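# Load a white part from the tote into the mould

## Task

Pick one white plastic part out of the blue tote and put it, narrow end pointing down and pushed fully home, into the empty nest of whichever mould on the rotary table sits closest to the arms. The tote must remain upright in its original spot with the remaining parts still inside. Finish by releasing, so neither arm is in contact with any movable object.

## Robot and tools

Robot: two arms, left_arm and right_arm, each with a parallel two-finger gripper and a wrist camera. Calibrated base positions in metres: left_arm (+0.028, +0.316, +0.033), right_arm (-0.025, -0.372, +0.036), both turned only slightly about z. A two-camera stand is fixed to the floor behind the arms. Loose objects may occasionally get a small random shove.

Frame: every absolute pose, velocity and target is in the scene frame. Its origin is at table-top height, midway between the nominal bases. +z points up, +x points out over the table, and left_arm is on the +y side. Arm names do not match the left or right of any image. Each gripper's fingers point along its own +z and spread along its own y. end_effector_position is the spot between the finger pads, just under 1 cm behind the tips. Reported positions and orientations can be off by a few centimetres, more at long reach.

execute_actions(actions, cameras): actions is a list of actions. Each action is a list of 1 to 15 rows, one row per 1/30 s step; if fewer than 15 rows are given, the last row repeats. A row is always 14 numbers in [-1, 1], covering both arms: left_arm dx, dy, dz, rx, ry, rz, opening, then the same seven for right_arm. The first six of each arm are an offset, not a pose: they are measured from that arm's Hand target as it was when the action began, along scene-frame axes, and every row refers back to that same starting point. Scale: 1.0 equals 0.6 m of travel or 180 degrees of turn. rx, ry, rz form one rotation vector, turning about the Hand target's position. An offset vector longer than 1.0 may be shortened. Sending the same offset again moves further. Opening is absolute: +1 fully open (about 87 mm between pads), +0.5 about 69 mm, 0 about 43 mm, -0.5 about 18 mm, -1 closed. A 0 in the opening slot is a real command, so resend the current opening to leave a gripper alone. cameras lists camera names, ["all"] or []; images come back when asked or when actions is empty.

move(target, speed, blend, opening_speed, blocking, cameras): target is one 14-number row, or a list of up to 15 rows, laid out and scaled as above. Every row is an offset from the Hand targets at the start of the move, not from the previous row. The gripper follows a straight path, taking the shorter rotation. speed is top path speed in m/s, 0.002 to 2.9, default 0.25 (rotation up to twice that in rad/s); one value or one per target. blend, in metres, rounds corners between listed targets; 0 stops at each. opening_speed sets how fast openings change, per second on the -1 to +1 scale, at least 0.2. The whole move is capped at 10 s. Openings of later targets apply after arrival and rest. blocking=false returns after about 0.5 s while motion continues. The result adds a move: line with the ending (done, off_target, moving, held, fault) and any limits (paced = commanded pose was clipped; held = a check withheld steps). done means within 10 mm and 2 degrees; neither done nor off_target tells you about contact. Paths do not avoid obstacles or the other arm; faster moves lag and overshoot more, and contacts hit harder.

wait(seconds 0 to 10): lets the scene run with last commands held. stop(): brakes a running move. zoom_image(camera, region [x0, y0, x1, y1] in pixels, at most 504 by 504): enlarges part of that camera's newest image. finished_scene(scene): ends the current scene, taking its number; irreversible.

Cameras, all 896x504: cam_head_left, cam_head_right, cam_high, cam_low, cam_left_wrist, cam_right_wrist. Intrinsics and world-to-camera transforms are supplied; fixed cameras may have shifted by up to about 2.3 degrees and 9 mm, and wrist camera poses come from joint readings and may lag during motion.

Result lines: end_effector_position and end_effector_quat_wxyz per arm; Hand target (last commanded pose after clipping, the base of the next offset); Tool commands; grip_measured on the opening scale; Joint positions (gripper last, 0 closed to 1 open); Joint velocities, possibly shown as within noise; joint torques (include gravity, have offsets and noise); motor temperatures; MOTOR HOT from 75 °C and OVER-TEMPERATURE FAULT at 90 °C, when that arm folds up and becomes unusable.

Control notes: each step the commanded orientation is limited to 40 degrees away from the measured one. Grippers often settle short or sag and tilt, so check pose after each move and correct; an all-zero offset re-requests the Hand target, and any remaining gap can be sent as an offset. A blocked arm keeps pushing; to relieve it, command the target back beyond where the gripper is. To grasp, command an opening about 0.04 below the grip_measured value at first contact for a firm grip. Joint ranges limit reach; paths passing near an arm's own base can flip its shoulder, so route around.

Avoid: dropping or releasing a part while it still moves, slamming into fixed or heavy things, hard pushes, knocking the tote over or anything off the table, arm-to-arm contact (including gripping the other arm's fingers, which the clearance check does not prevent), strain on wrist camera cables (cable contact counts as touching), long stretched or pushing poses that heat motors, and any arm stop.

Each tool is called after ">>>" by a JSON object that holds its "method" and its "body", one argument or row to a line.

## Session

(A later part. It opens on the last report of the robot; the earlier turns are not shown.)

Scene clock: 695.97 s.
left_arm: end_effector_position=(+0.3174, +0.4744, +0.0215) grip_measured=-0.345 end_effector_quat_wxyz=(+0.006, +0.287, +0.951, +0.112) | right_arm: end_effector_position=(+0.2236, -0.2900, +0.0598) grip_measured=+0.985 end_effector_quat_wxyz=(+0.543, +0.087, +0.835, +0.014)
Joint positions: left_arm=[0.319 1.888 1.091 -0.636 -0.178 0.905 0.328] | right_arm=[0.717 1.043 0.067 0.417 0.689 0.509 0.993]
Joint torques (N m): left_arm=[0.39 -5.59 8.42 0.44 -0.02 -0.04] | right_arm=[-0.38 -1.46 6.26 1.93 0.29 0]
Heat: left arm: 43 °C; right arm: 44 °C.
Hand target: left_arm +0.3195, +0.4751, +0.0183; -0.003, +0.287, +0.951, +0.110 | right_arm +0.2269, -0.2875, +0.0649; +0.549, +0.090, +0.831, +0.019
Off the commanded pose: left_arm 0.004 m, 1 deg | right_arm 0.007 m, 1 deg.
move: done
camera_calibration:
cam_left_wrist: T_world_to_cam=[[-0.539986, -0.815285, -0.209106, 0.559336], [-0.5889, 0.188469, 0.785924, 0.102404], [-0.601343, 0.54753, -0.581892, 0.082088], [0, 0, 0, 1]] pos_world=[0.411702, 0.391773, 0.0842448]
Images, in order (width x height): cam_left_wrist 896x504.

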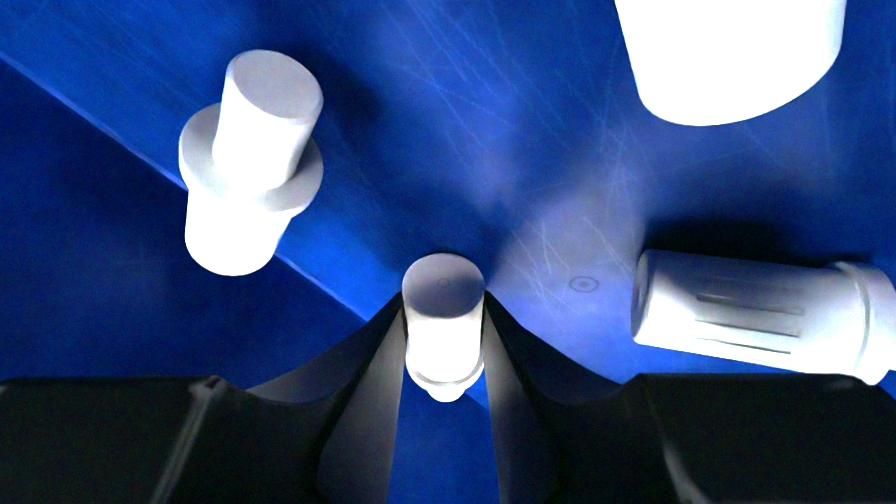

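>>> {"method": "move", "body": {
  "target": [
    [0.0, 0.0, 0.05, 0, 0, 0, -0.42, 0, 0, 0, 0, 0, 0, 1],
    [0.0, 0.0, 0.25, 0, 0, 0, -0.42, 0, 0, 0, 0, 0, 0, 1]
  ],
  "speed": [0.03, 0.1],
  "blend": [0.02, 0],
  "cameras": ["all"]
}}

Scene clock: 705.73 s.
left_arm: end_effector_position=(+0.3166, +0.4742, +0.1518) grip_measured=-0.345 end_effector_quat_wxyz=(-0.019, +0.290, +0.952, +0.095) | right_arm: end_effector_position=(+0.2236, -0.2900, +0.0598) grip_measured=+0.985 end_effector_quat_wxyz=(+0.543, +0.087, +0.835, +0.014)
Joint positions: left_arm=[0.319 1.793 1.515 -1.215 -0.178 0.905 0.328] | right_arm=[0.717 1.043 0.067 0.417 0.689 0.509 0.993]
Joint torques (N m): left_arm=[0.43 -9.84 9.58 0.33 -0.02 -0.04] | right_arm=[-0.28 -1.31 6.31 1.9 0.29 -0.02]
Heat: left arm: 44 °C; right arm: 44 °C.
Hand target: left_arm +0.3195, +0.4751, +0.1683; -0.003, +0.287, +0.951, +0.110 | right_arm +0.2269, -0.2875, +0.0649; +0.549, +0.090, +0.831, +0.019
Off the commanded pose: left_arm 0.017 m, 3 deg | right_arm 0.007 m, 1 deg.
move: off_target (left_arm); blend cut to 0.015 m at target 1
camera_calibration:
cam_left_wrist: T_world_to_cam=[[-0.550554, -0.81869, -0.163209, 0.583982], [-0.543261, 0.202925, 0.814671, -0.0261309], [-0.633844, 0.537186, -0.556483, 0.16904], [0, 0, 0, 1]] pos_world=[0.414463, 0.392597, 0.210667]

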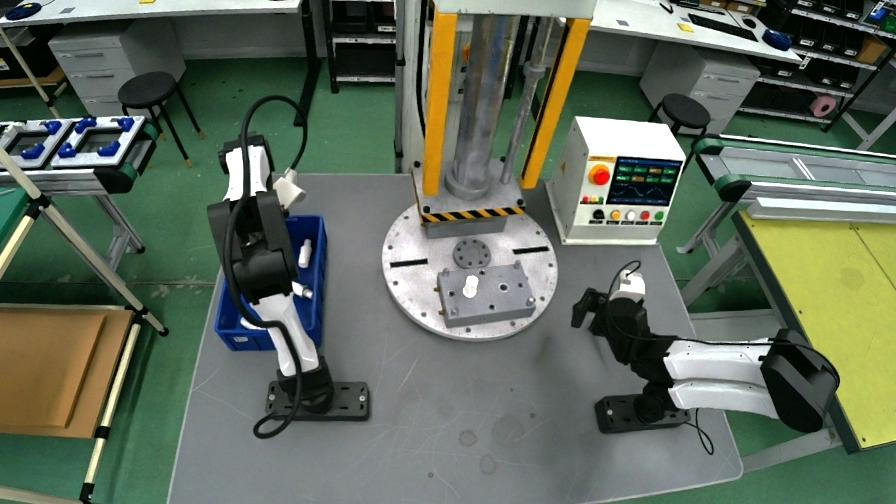

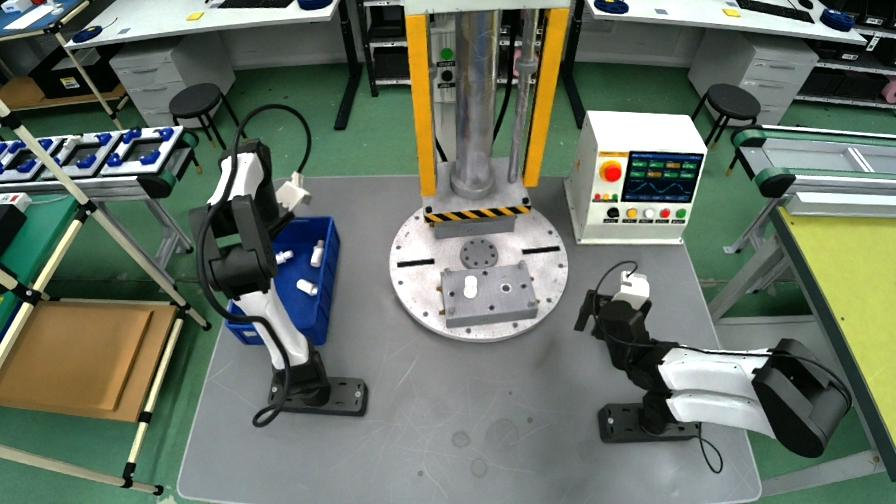

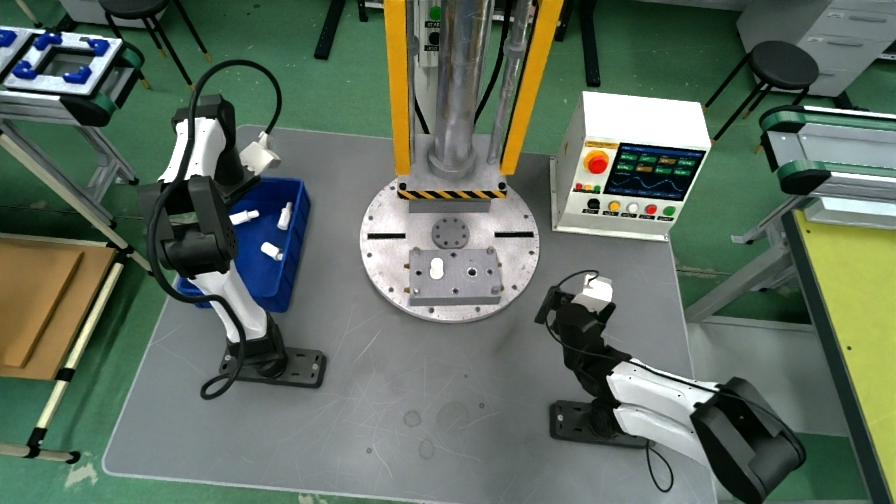

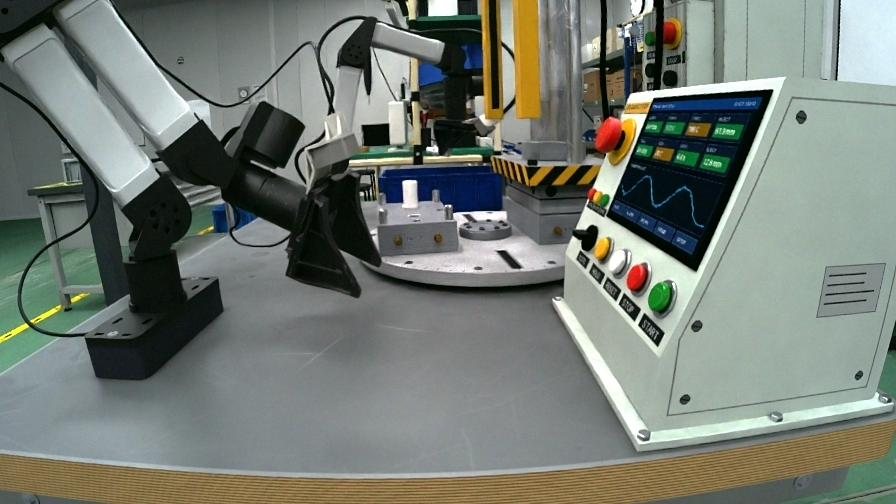

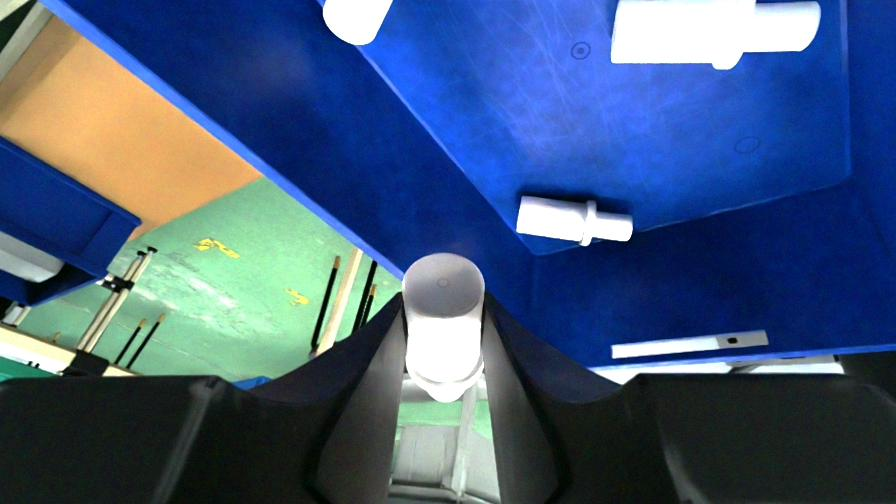

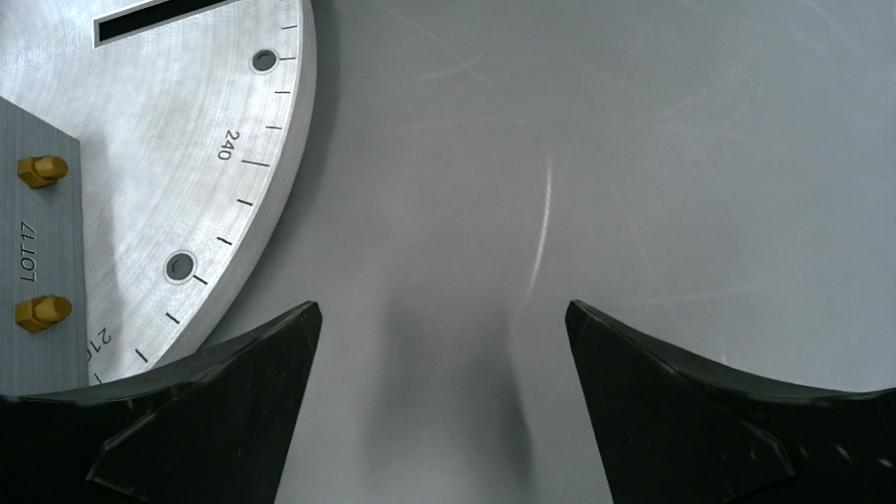

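>>> {"method": "move", "body": {
  "target": [
    [0.0, -0.02, 0.15, 0, 0, 0, -0.42, 0, 0, 0, 0, 0, 0, 1],
    [0.03, -0.35, 0.19, -0.121, -0.2315, 0.0237, -0.42, 0, 0, 0, 0, 0, 0, 1],
    [0.018, -0.70, 0.17, -0.2420, -0.4629, 0.0473, -0.42, 0, 0, 0, 0, 0, 0, 1]
  ],
  "speed": [0.1, 0.13, 0.13],
  "blend": [0.04, 0.06, 0],
  "cameras": ["all"]
}}

Scene clock: 763.83 s.
left_arm: end_effector_position=(+0.3312, +0.0560, +0.2763) grip_measured=-0.345 end_effector_quat_wxyz=(+0.704, +0.060, +0.704, -0.065) | right_arm: end_effector_position=(+0.2236, -0.2900, +0.0598) grip_measured=+0.985 end_effector_quat_wxyz=(+0.543, +0.087, +0.835, +0.014)
Joint positions: left_arm=[-1.039 1.309 0.732 0.578 -0.873 -0.006 0.328] | right_arm=[0.717 1.043 0.067 0.417 0.689 0.509 0.993]
Joint torques (N m): left_arm=[0.14 -3.29 6.82 1.85 -0.02 0.05] | right_arm=[-0.36 -1.42 6.37 1.93 0.27 -0.01]
Motor temperatures (°C): left_arm=[29 45 48 30 27 29 29] | right_arm=[30 35 44 40 27 28 31]
Heat: left arm: 48 °C; right arm: 44 °C.
Hand target: left_arm +0.3303, +0.0551, +0.2704; +0.704, +0.062, +0.704, -0.061 | right_arm +0.2269, -0.2875, +0.0649; +0.549, +0.090, +0.831, +0.019
Off the commanded pose: left_arm 0.006 m, 1 deg | right_arm 0.007 m, 1 deg.
move: done
camera_calibration:
cam_left_wrist: T_world_to_cam=[[-0.184907, -0.982663, 0.0134861, 0.109187], [-0.758905, 0.134057, -0.637254, 0.441634], [0.624398, -0.128067, -0.770536, 0.151755], [0, 0, 0, 1]] pos_world=[0.260592, 0.0675253, 0.396893]

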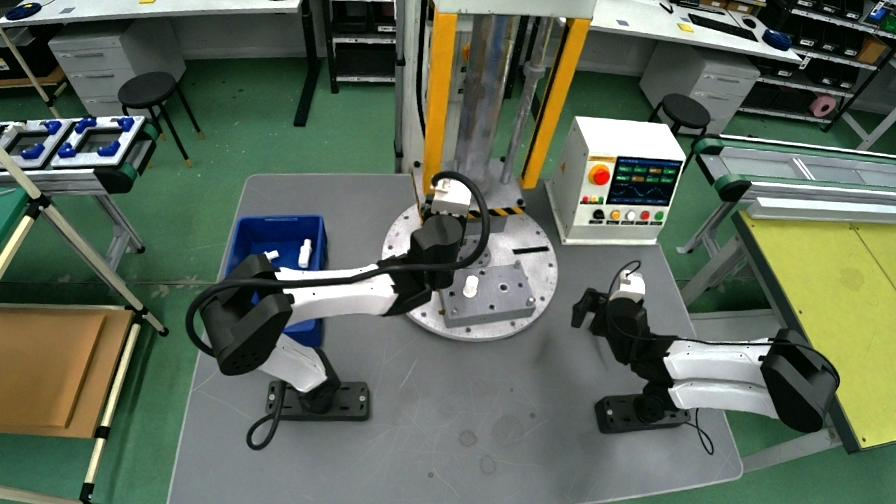

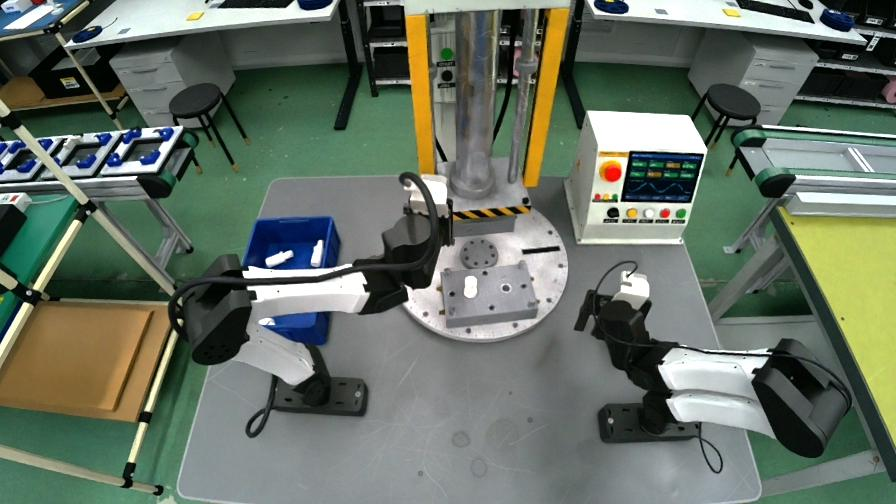

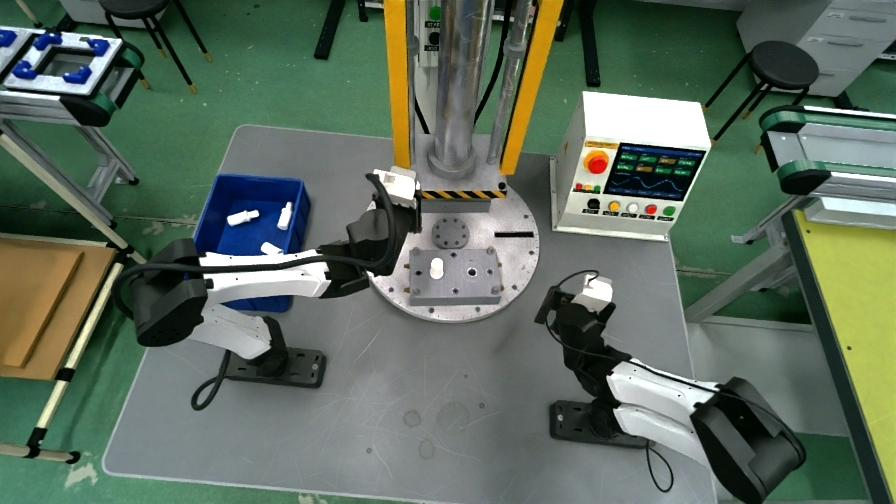

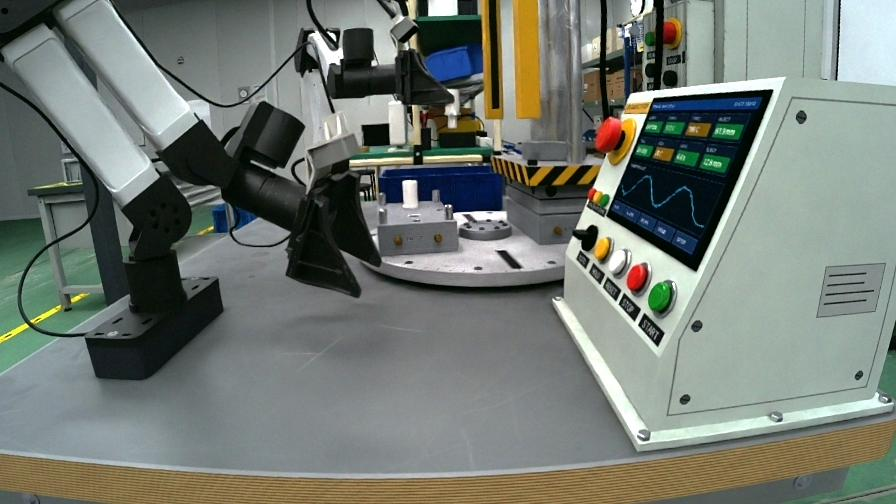

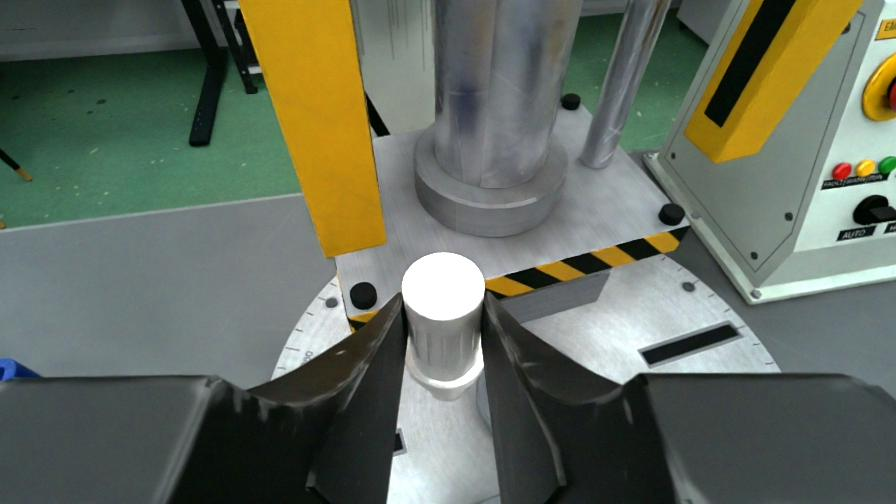

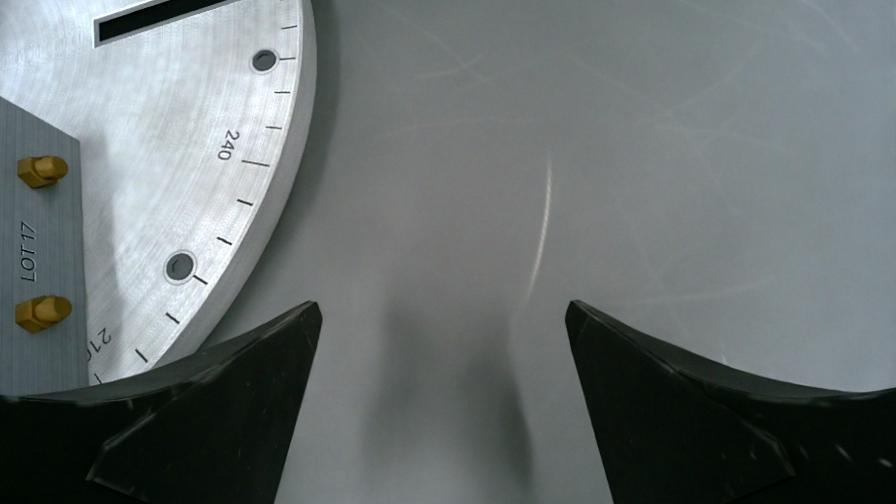

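>>> {"method": "zoom_image", "body": {
  "camera": "cam_low",
  "region": [370, 10, 510, 250]
}}

>>> {"method": "zoom_image", "body": {
  "camera": "cam_left_wrist",
  "region": [340, 220, 560, 440]
}}

>>> {"method": "zoom_image", "body": {
  "camera": "cam_high",
  "region": [330, 150, 530, 320]
}}

Scaled by 2.100 from the camera's 896x504 image, which has a finer 1280x720 frame.

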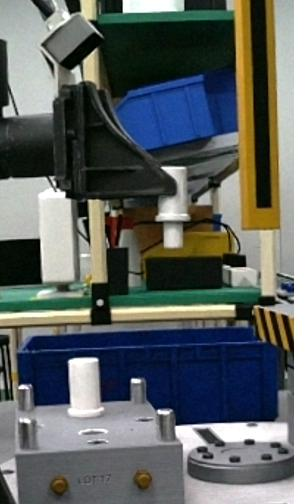

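Scaled by 2.291 from the camera's 896x504 image, which has a finer 1280x720 frame.

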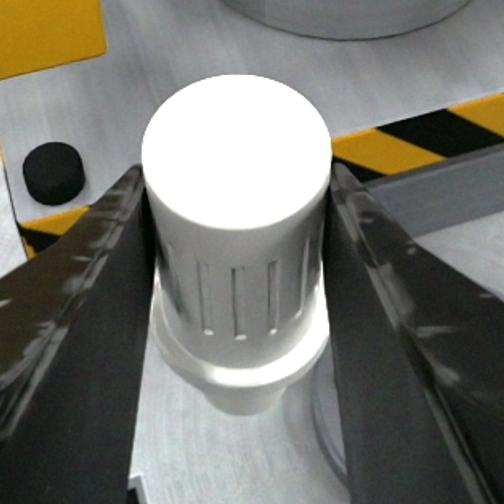

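Scaled by 2.520 from the camera's 896x504 image, which has a finer 1280x720 frame.

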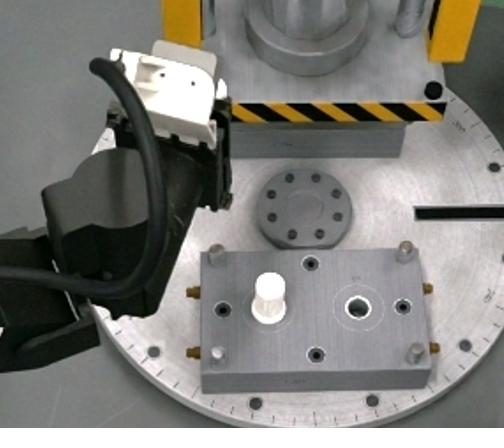

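>>> {"method": "move", "body": {
  "target": [
    [-0.1188, -0.2335, -0.03, -0.0034, -0.0192, 0, -0.42, 0, 0, 0, 0, 0, 0, 1],
    [-0.1188, -0.2335, -0.1007, -0.0034, -0.0192, 0, -0.42, 0, 0, 0, 0, 0, 0, 1]
  ],
  "speed": [0.1, 0.08],
  "blend": [0.03, 0],
  "cameras": ["all"]
}}

Scene clock: 818.23 s.
left_arm: end_effector_position=(+0.2617, -0.0844, +0.2176) grip_measured=-0.345 end_effector_quat_wxyz=(+0.725, +0.060, +0.683, -0.064) | right_arm: end_effector_position=(+0.2236, -0.2900, +0.0598) grip_measured=+0.985 end_effector_quat_wxyz=(+0.543, +0.087, +0.835, +0.014)
Joint positions: left_arm=[-1.4 1.904 0.977 1.106 -1.231 0.169 0.328] | right_arm=[0.717 1.043 0.067 0.417 0.689 0.509 0.993]
Joint torques (N m): left_arm=[0.1 -6.41 5.85 1.63 0.11 0.04] | right_arm=[-0.35 -1.44 6.35 1.92 0.26 0]
Motor temperatures (°C): left_arm=[29 37 46 34 27 29 29] | right_arm=[30 35 44 40 27 28 31]
Heat: left arm: 46 °C; right arm: 44 °C.
Hand target: left_arm +0.2590, -0.0851, +0.2099; +0.726, +0.060, +0.683, -0.063 | right_arm +0.2269, -0.2875, +0.0649; +0.549, +0.090, +0.831, +0.019
Off the commanded pose: left_arm 0.008 m, 0 deg | right_arm 0.007 m, 1 deg.
move: done; blend cut to 0.0212 m at target 1
camera_calibration:
cam_left_wrist: T_world_to_cam=[[-0.18262, -0.983166, 0.00586331, -0.0398837], [-0.720347, 0.129739, -0.681372, 0.369478], [0.669141, -0.128656, -0.731914, 0.111729], [0, 0, 0, 1]] pos_world=[0.184107, -0.0727734, 0.333762]

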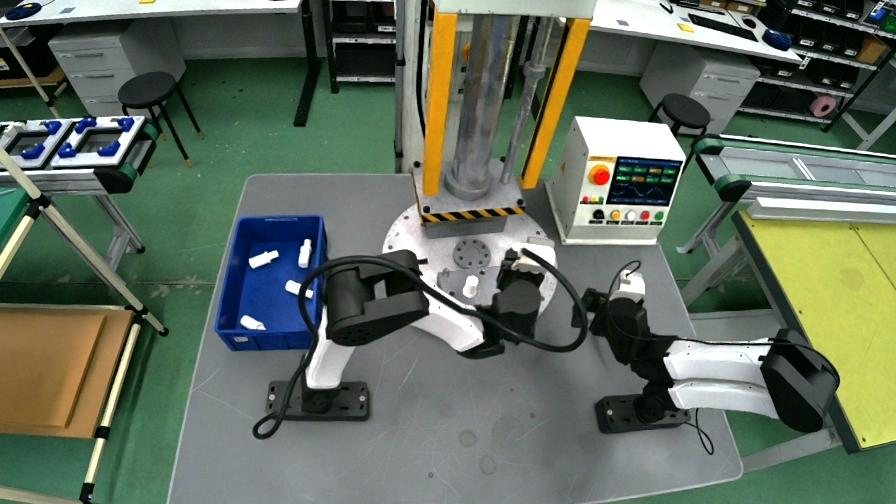

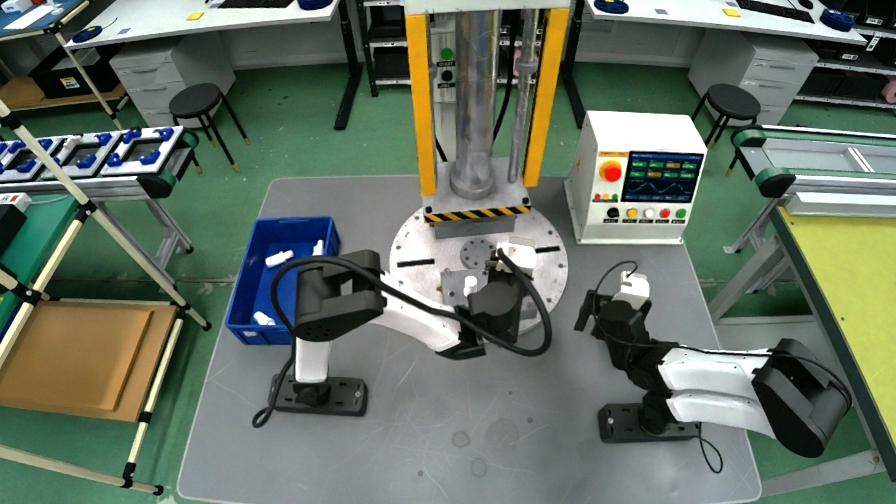

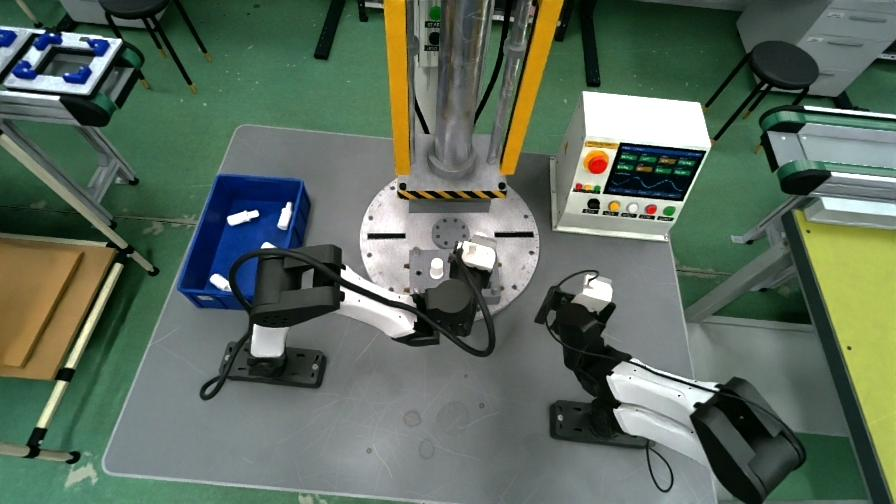

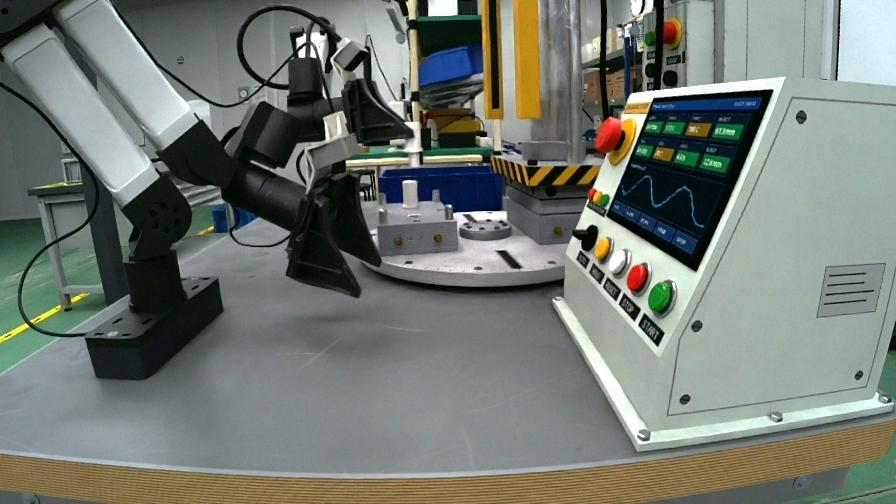

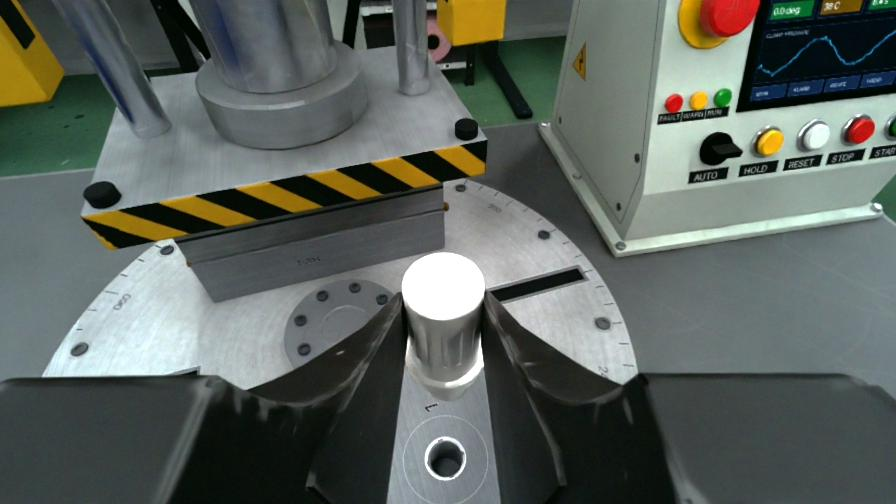

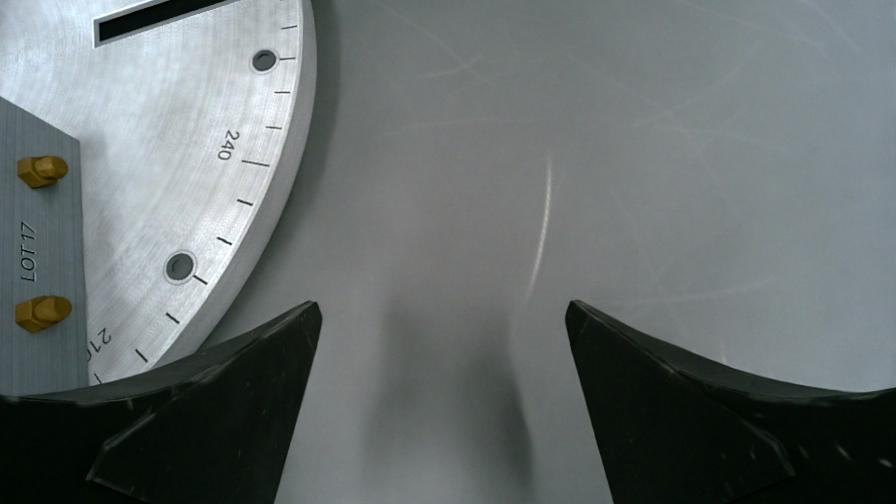

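>>> {"method": "zoom_image", "body": {
  "camera": "cam_left_wrist",
  "region": [370, 230, 530, 504]
}}

>>> {"method": "zoom_image", "body": {
  "camera": "cam_low",
  "region": [350, 80, 490, 260]
}}

>>> {"method": "zoom_image", "body": {
  "camera": "cam_high",
  "region": [380, 200, 520, 340]
}}

>>> {"method": "zoom_image", "body": {
  "camera": "cam_head_left",
  "region": [410, 210, 570, 370]
}}

Scaled by 1.839 from the camera's 896x504 image, which has a finer 1280x720 frame.

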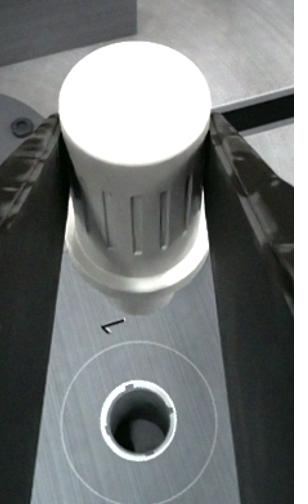

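Scaled by 2.800 from the camera's 896x504 image, which has a finer 1280x720 frame.

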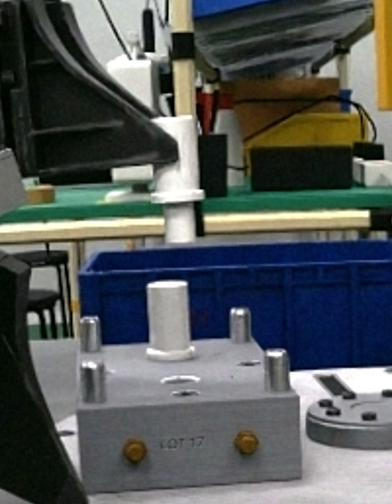

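Scaled by 3.600 from the camera's 896x504 image, which has a finer 1280x720 frame.

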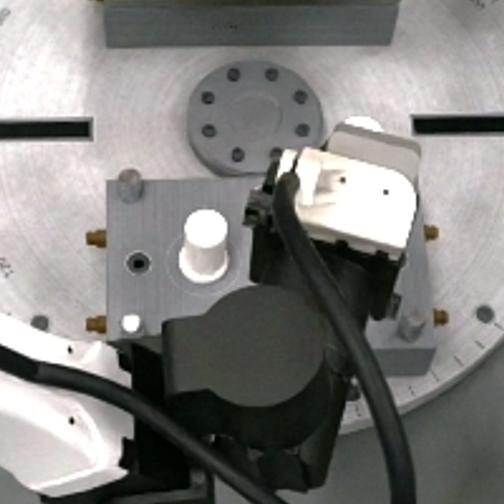

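Scaled by 3.150 from the camera's 896x504 image, which has a finer 1280x720 frame.

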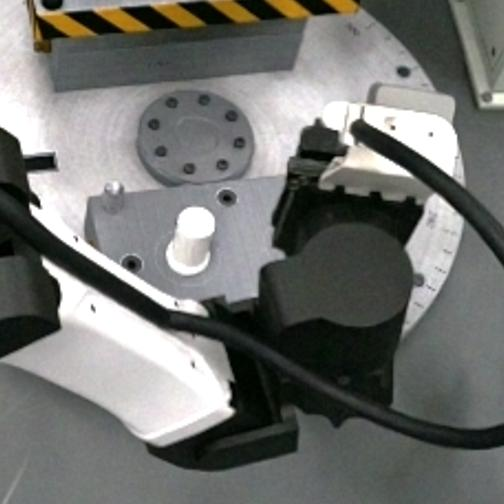

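>>> {"method": "zoom_image", "body": {
  "camera": "cam_left_wrist",
  "region": [395, 330, 495, 430]
}}

>>> {"method": "zoom_image", "body": {
  "camera": "cam_left_wrist",
  "region": [395, 405, 495, 504]
}}

>>> {"method": "zoom_image", "body": {
  "camera": "cam_left_wrist",
  "region": [390, 240, 500, 350]
}}

>>> {"method": "zoom_image", "body": {
  "camera": "cam_low",
  "region": [370, 110, 470, 230]
}}

Scaled by 5.040 from the camera's 896x504 image, which has a finer 1280x720 frame.

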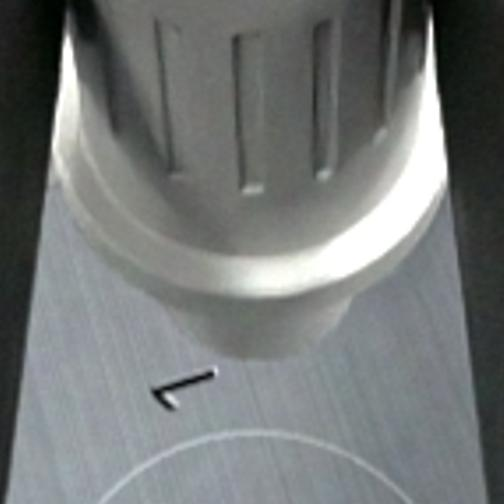

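Scaled by 5.040 from the camera's 896x504 image, which has a finer 1280x720 frame.

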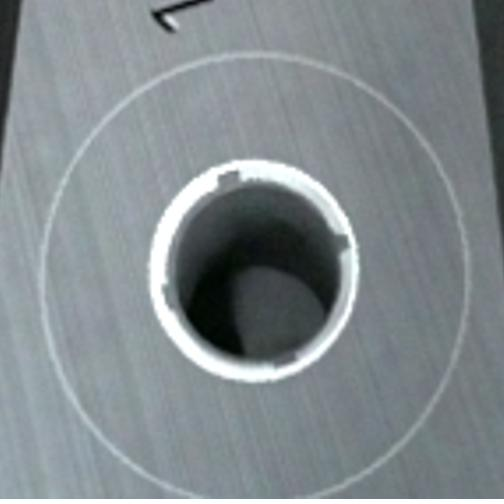

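Scaled by 4.582 from the camera's 896x504 image, which has a finer 1280x720 frame.

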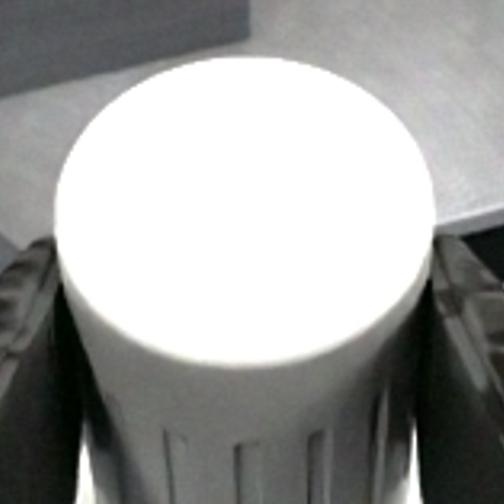

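Scaled by 4.200 from the camera's 896x504 image, which has a finer 1280x720 frame.

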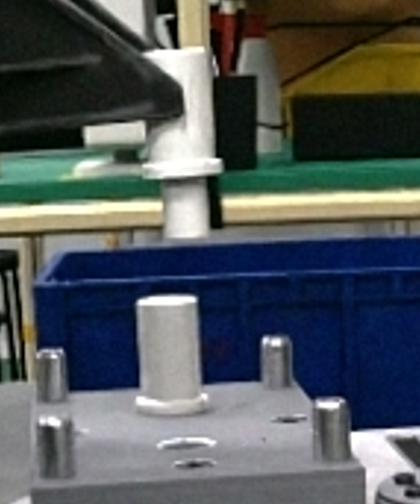

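>>> {"method": "move", "body": {
  "target": [0.0, 0.0, -0.1, 0, 0, 0, -0.42, 0, 0, 0, 0, 0, 0, 1],
  "speed": 0.05,
  "cameras": ["cam_left_wrist", "cam_low"]
}}

Scene clock: 899.17 s.
left_arm: end_effector_position=(+0.2617, -0.0845, +0.1534) grip_measured=-0.345 end_effector_quat_wxyz=(+0.721, +0.075, +0.687, -0.049) | right_arm: end_effector_position=(+0.2236, -0.2900, +0.0598) grip_measured=+0.985 end_effector_quat_wxyz=(+0.543, +0.087, +0.835, +0.014)
Joint positions: left_arm=[-1.4 2.077 0.925 1.284 -1.232 0.165 0.328] | right_arm=[0.717 1.043 0.067 0.417 0.689 0.509 0.993]
Joint torques (N m): left_arm=[0.12 -6.79 4.96 2.02 0.08 -0.07] | right_arm=[-0.39 -1.52 6.24 1.92 0.28 0.01]
Heat: left arm: 44 °C; right arm: 45 °C.
Hand target: left_arm +0.2590, -0.0850, +0.1498; +0.726, +0.060, +0.683, -0.063 | right_arm +0.2269, -0.2875, +0.0649; +0.549, +0.090, +0.831, +0.019
Off the commanded pose: left_arm 0.004 m, 2 deg | right_arm 0.007 m, 1 deg.
move: done
camera_calibration:
cam_left_wrist: T_world_to_cam=[[-0.182562, -0.982601, -0.0341549, -0.0333581], [-0.725853, 0.158129, -0.669427, 0.32776], [0.66318, -0.0974207, -0.742092, 0.0706252], [0, 0, 0, 1]] pos_world=[0.184979, -0.0777257, 0.270683]
Images, in order (width x height): cam_low 896x504, cam_left_wrist 896x504.

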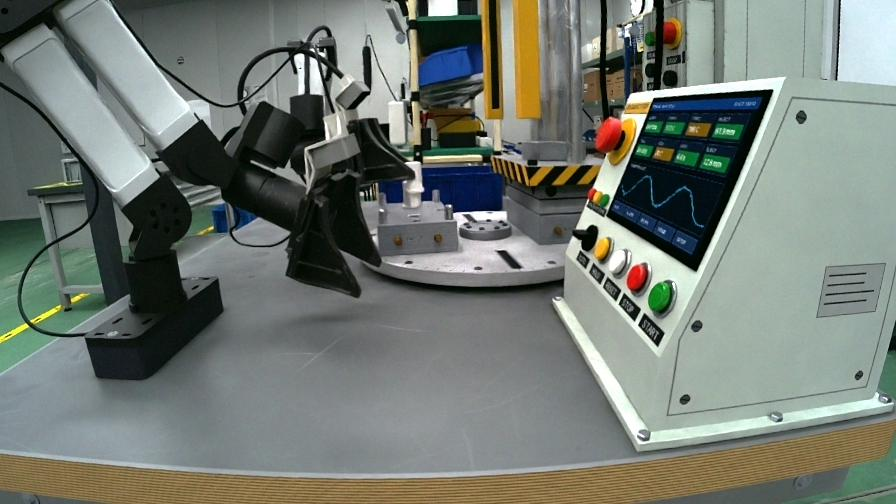

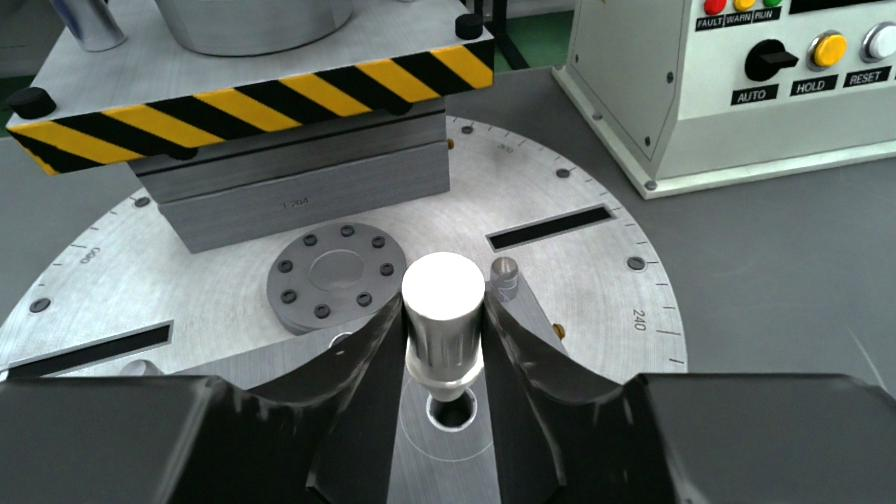

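>>> {"method": "zoom_image", "body": {
  "camera": "cam_left_wrist",
  "region": [395, 340, 505, 450]
}}

>>> {"method": "zoom_image", "body": {
  "camera": "cam_low",
  "region": [370, 140, 470, 260]
}}

Scaled by 4.582 from the camera's 896x504 image, which has a finer 1280x720 frame.

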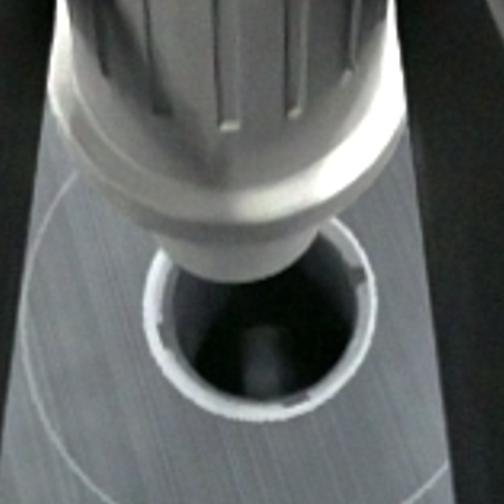

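Scaled by 4.200 from the camera's 896x504 image, which has a finer 1280x720 frame.

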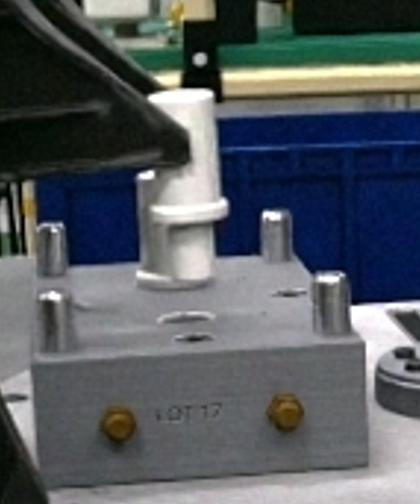

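>>> {"method": "move", "body": {
  "target": [0.0, 0.0, 0.0, -0.0137, 0.0024, 0, -0.42, 0, 0, 0, 0, 0, 0, 1],
  "speed": 0.05,
  "cameras": ["cam_left_wrist", "cam_low"]
}}

Scene clock: 932.47 s.
left_arm: end_effector_position=(+0.2615, -0.0857, +0.1535) grip_measured=-0.345 end_effector_quat_wxyz=(+0.720, +0.064, +0.688, -0.061) | right_arm: end_effector_position=(+0.2236, -0.2900, +0.0598) grip_measured=+0.985 end_effector_quat_wxyz=(+0.543, +0.087, +0.835, +0.014)
Joint positions: left_arm=[-1.4 2.077 0.925 1.286 -1.232 0.134 0.328] | right_arm=[0.717 1.043 0.067 0.417 0.689 0.509 0.993]
Joint torques (N m): left_arm=[0.24 -6.99 4.41 2.04 0.08 -0.12] | right_arm=[-0.4 -1.51 6.27 1.95 0.28 -0.01]
Heat: left arm: 43 °C; right arm: 45 °C.
Hand target: left_arm +0.2590, -0.0850, +0.1498; +0.724, +0.044, +0.684, -0.078 | right_arm +0.2269, -0.2875, +0.0649; +0.549, +0.090, +0.831, +0.019
Off the commanded pose: left_arm 0.005 m, 3 deg | right_arm 0.007 m, 1 deg.
move: off_target (left_arm)
camera_calibration:
cam_left_wrist: T_world_to_cam=[[-0.183304, -0.983055, -0.0014533, -0.0394798], [-0.729402, 0.136998, -0.670228, 0.327126], [0.65907, -0.121795, -0.742154, 0.0696595], [0, 0, 0, 1]] pos_world=[0.185459, -0.0751421, 0.27089]
Images, in order (width x height): cam_low 896x504, cam_left_wrist 896x504.

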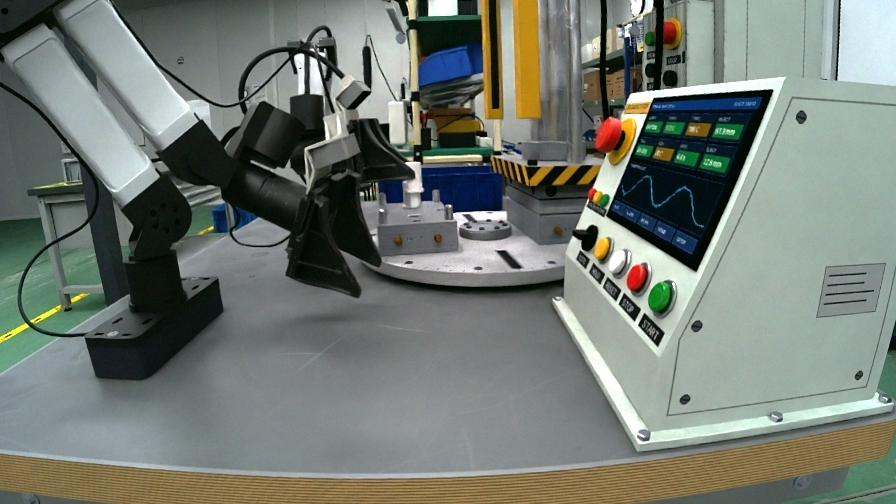

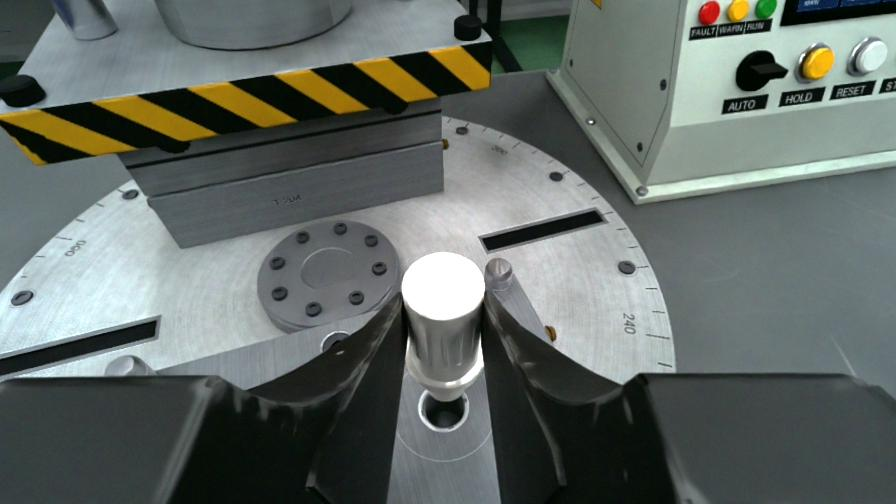

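>>> {"method": "zoom_image", "body": {
  "camera": "cam_left_wrist",
  "region": [395, 340, 505, 450]
}}

>>> {"method": "zoom_image", "body": {
  "camera": "cam_low",
  "region": [370, 140, 470, 260]
}}

Scaled by 4.582 from the camera's 896x504 image, which has a finer 1280x720 frame.

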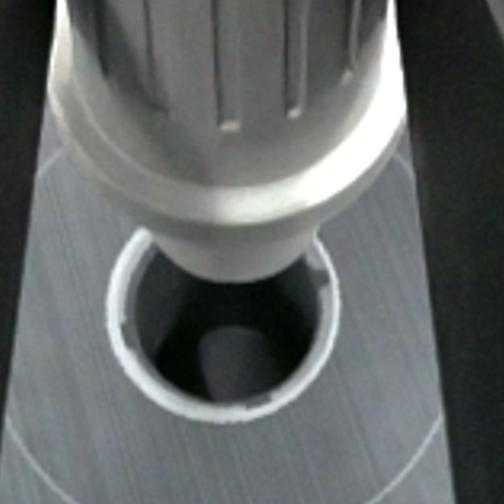

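Scaled by 4.200 from the camera's 896x504 image, which has a finer 1280x720 frame.

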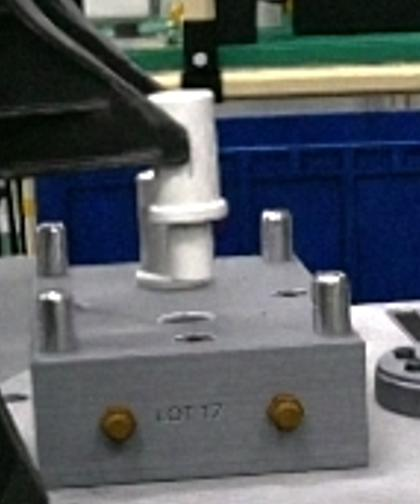

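>>> {"method": "zoom_image", "body": {
  "camera": "cam_low",
  "region": [395, 180, 435, 230]
}}

>>> {"method": "zoom_image", "body": {
  "camera": "cam_left_wrist",
  "region": [415, 375, 475, 440]
}}

Scaled by 10.080 from the camera's 896x504 image, which has a finer 1280x720 frame.

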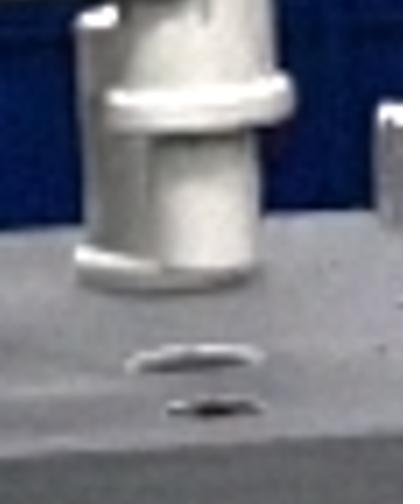

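Scaled by 7.754 from the camera's 896x504 image, which has a finer 1280x720 frame.

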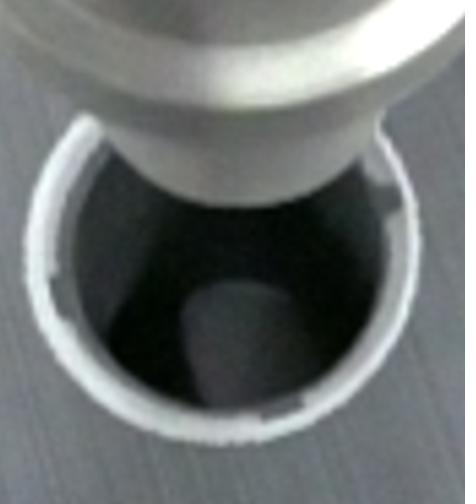

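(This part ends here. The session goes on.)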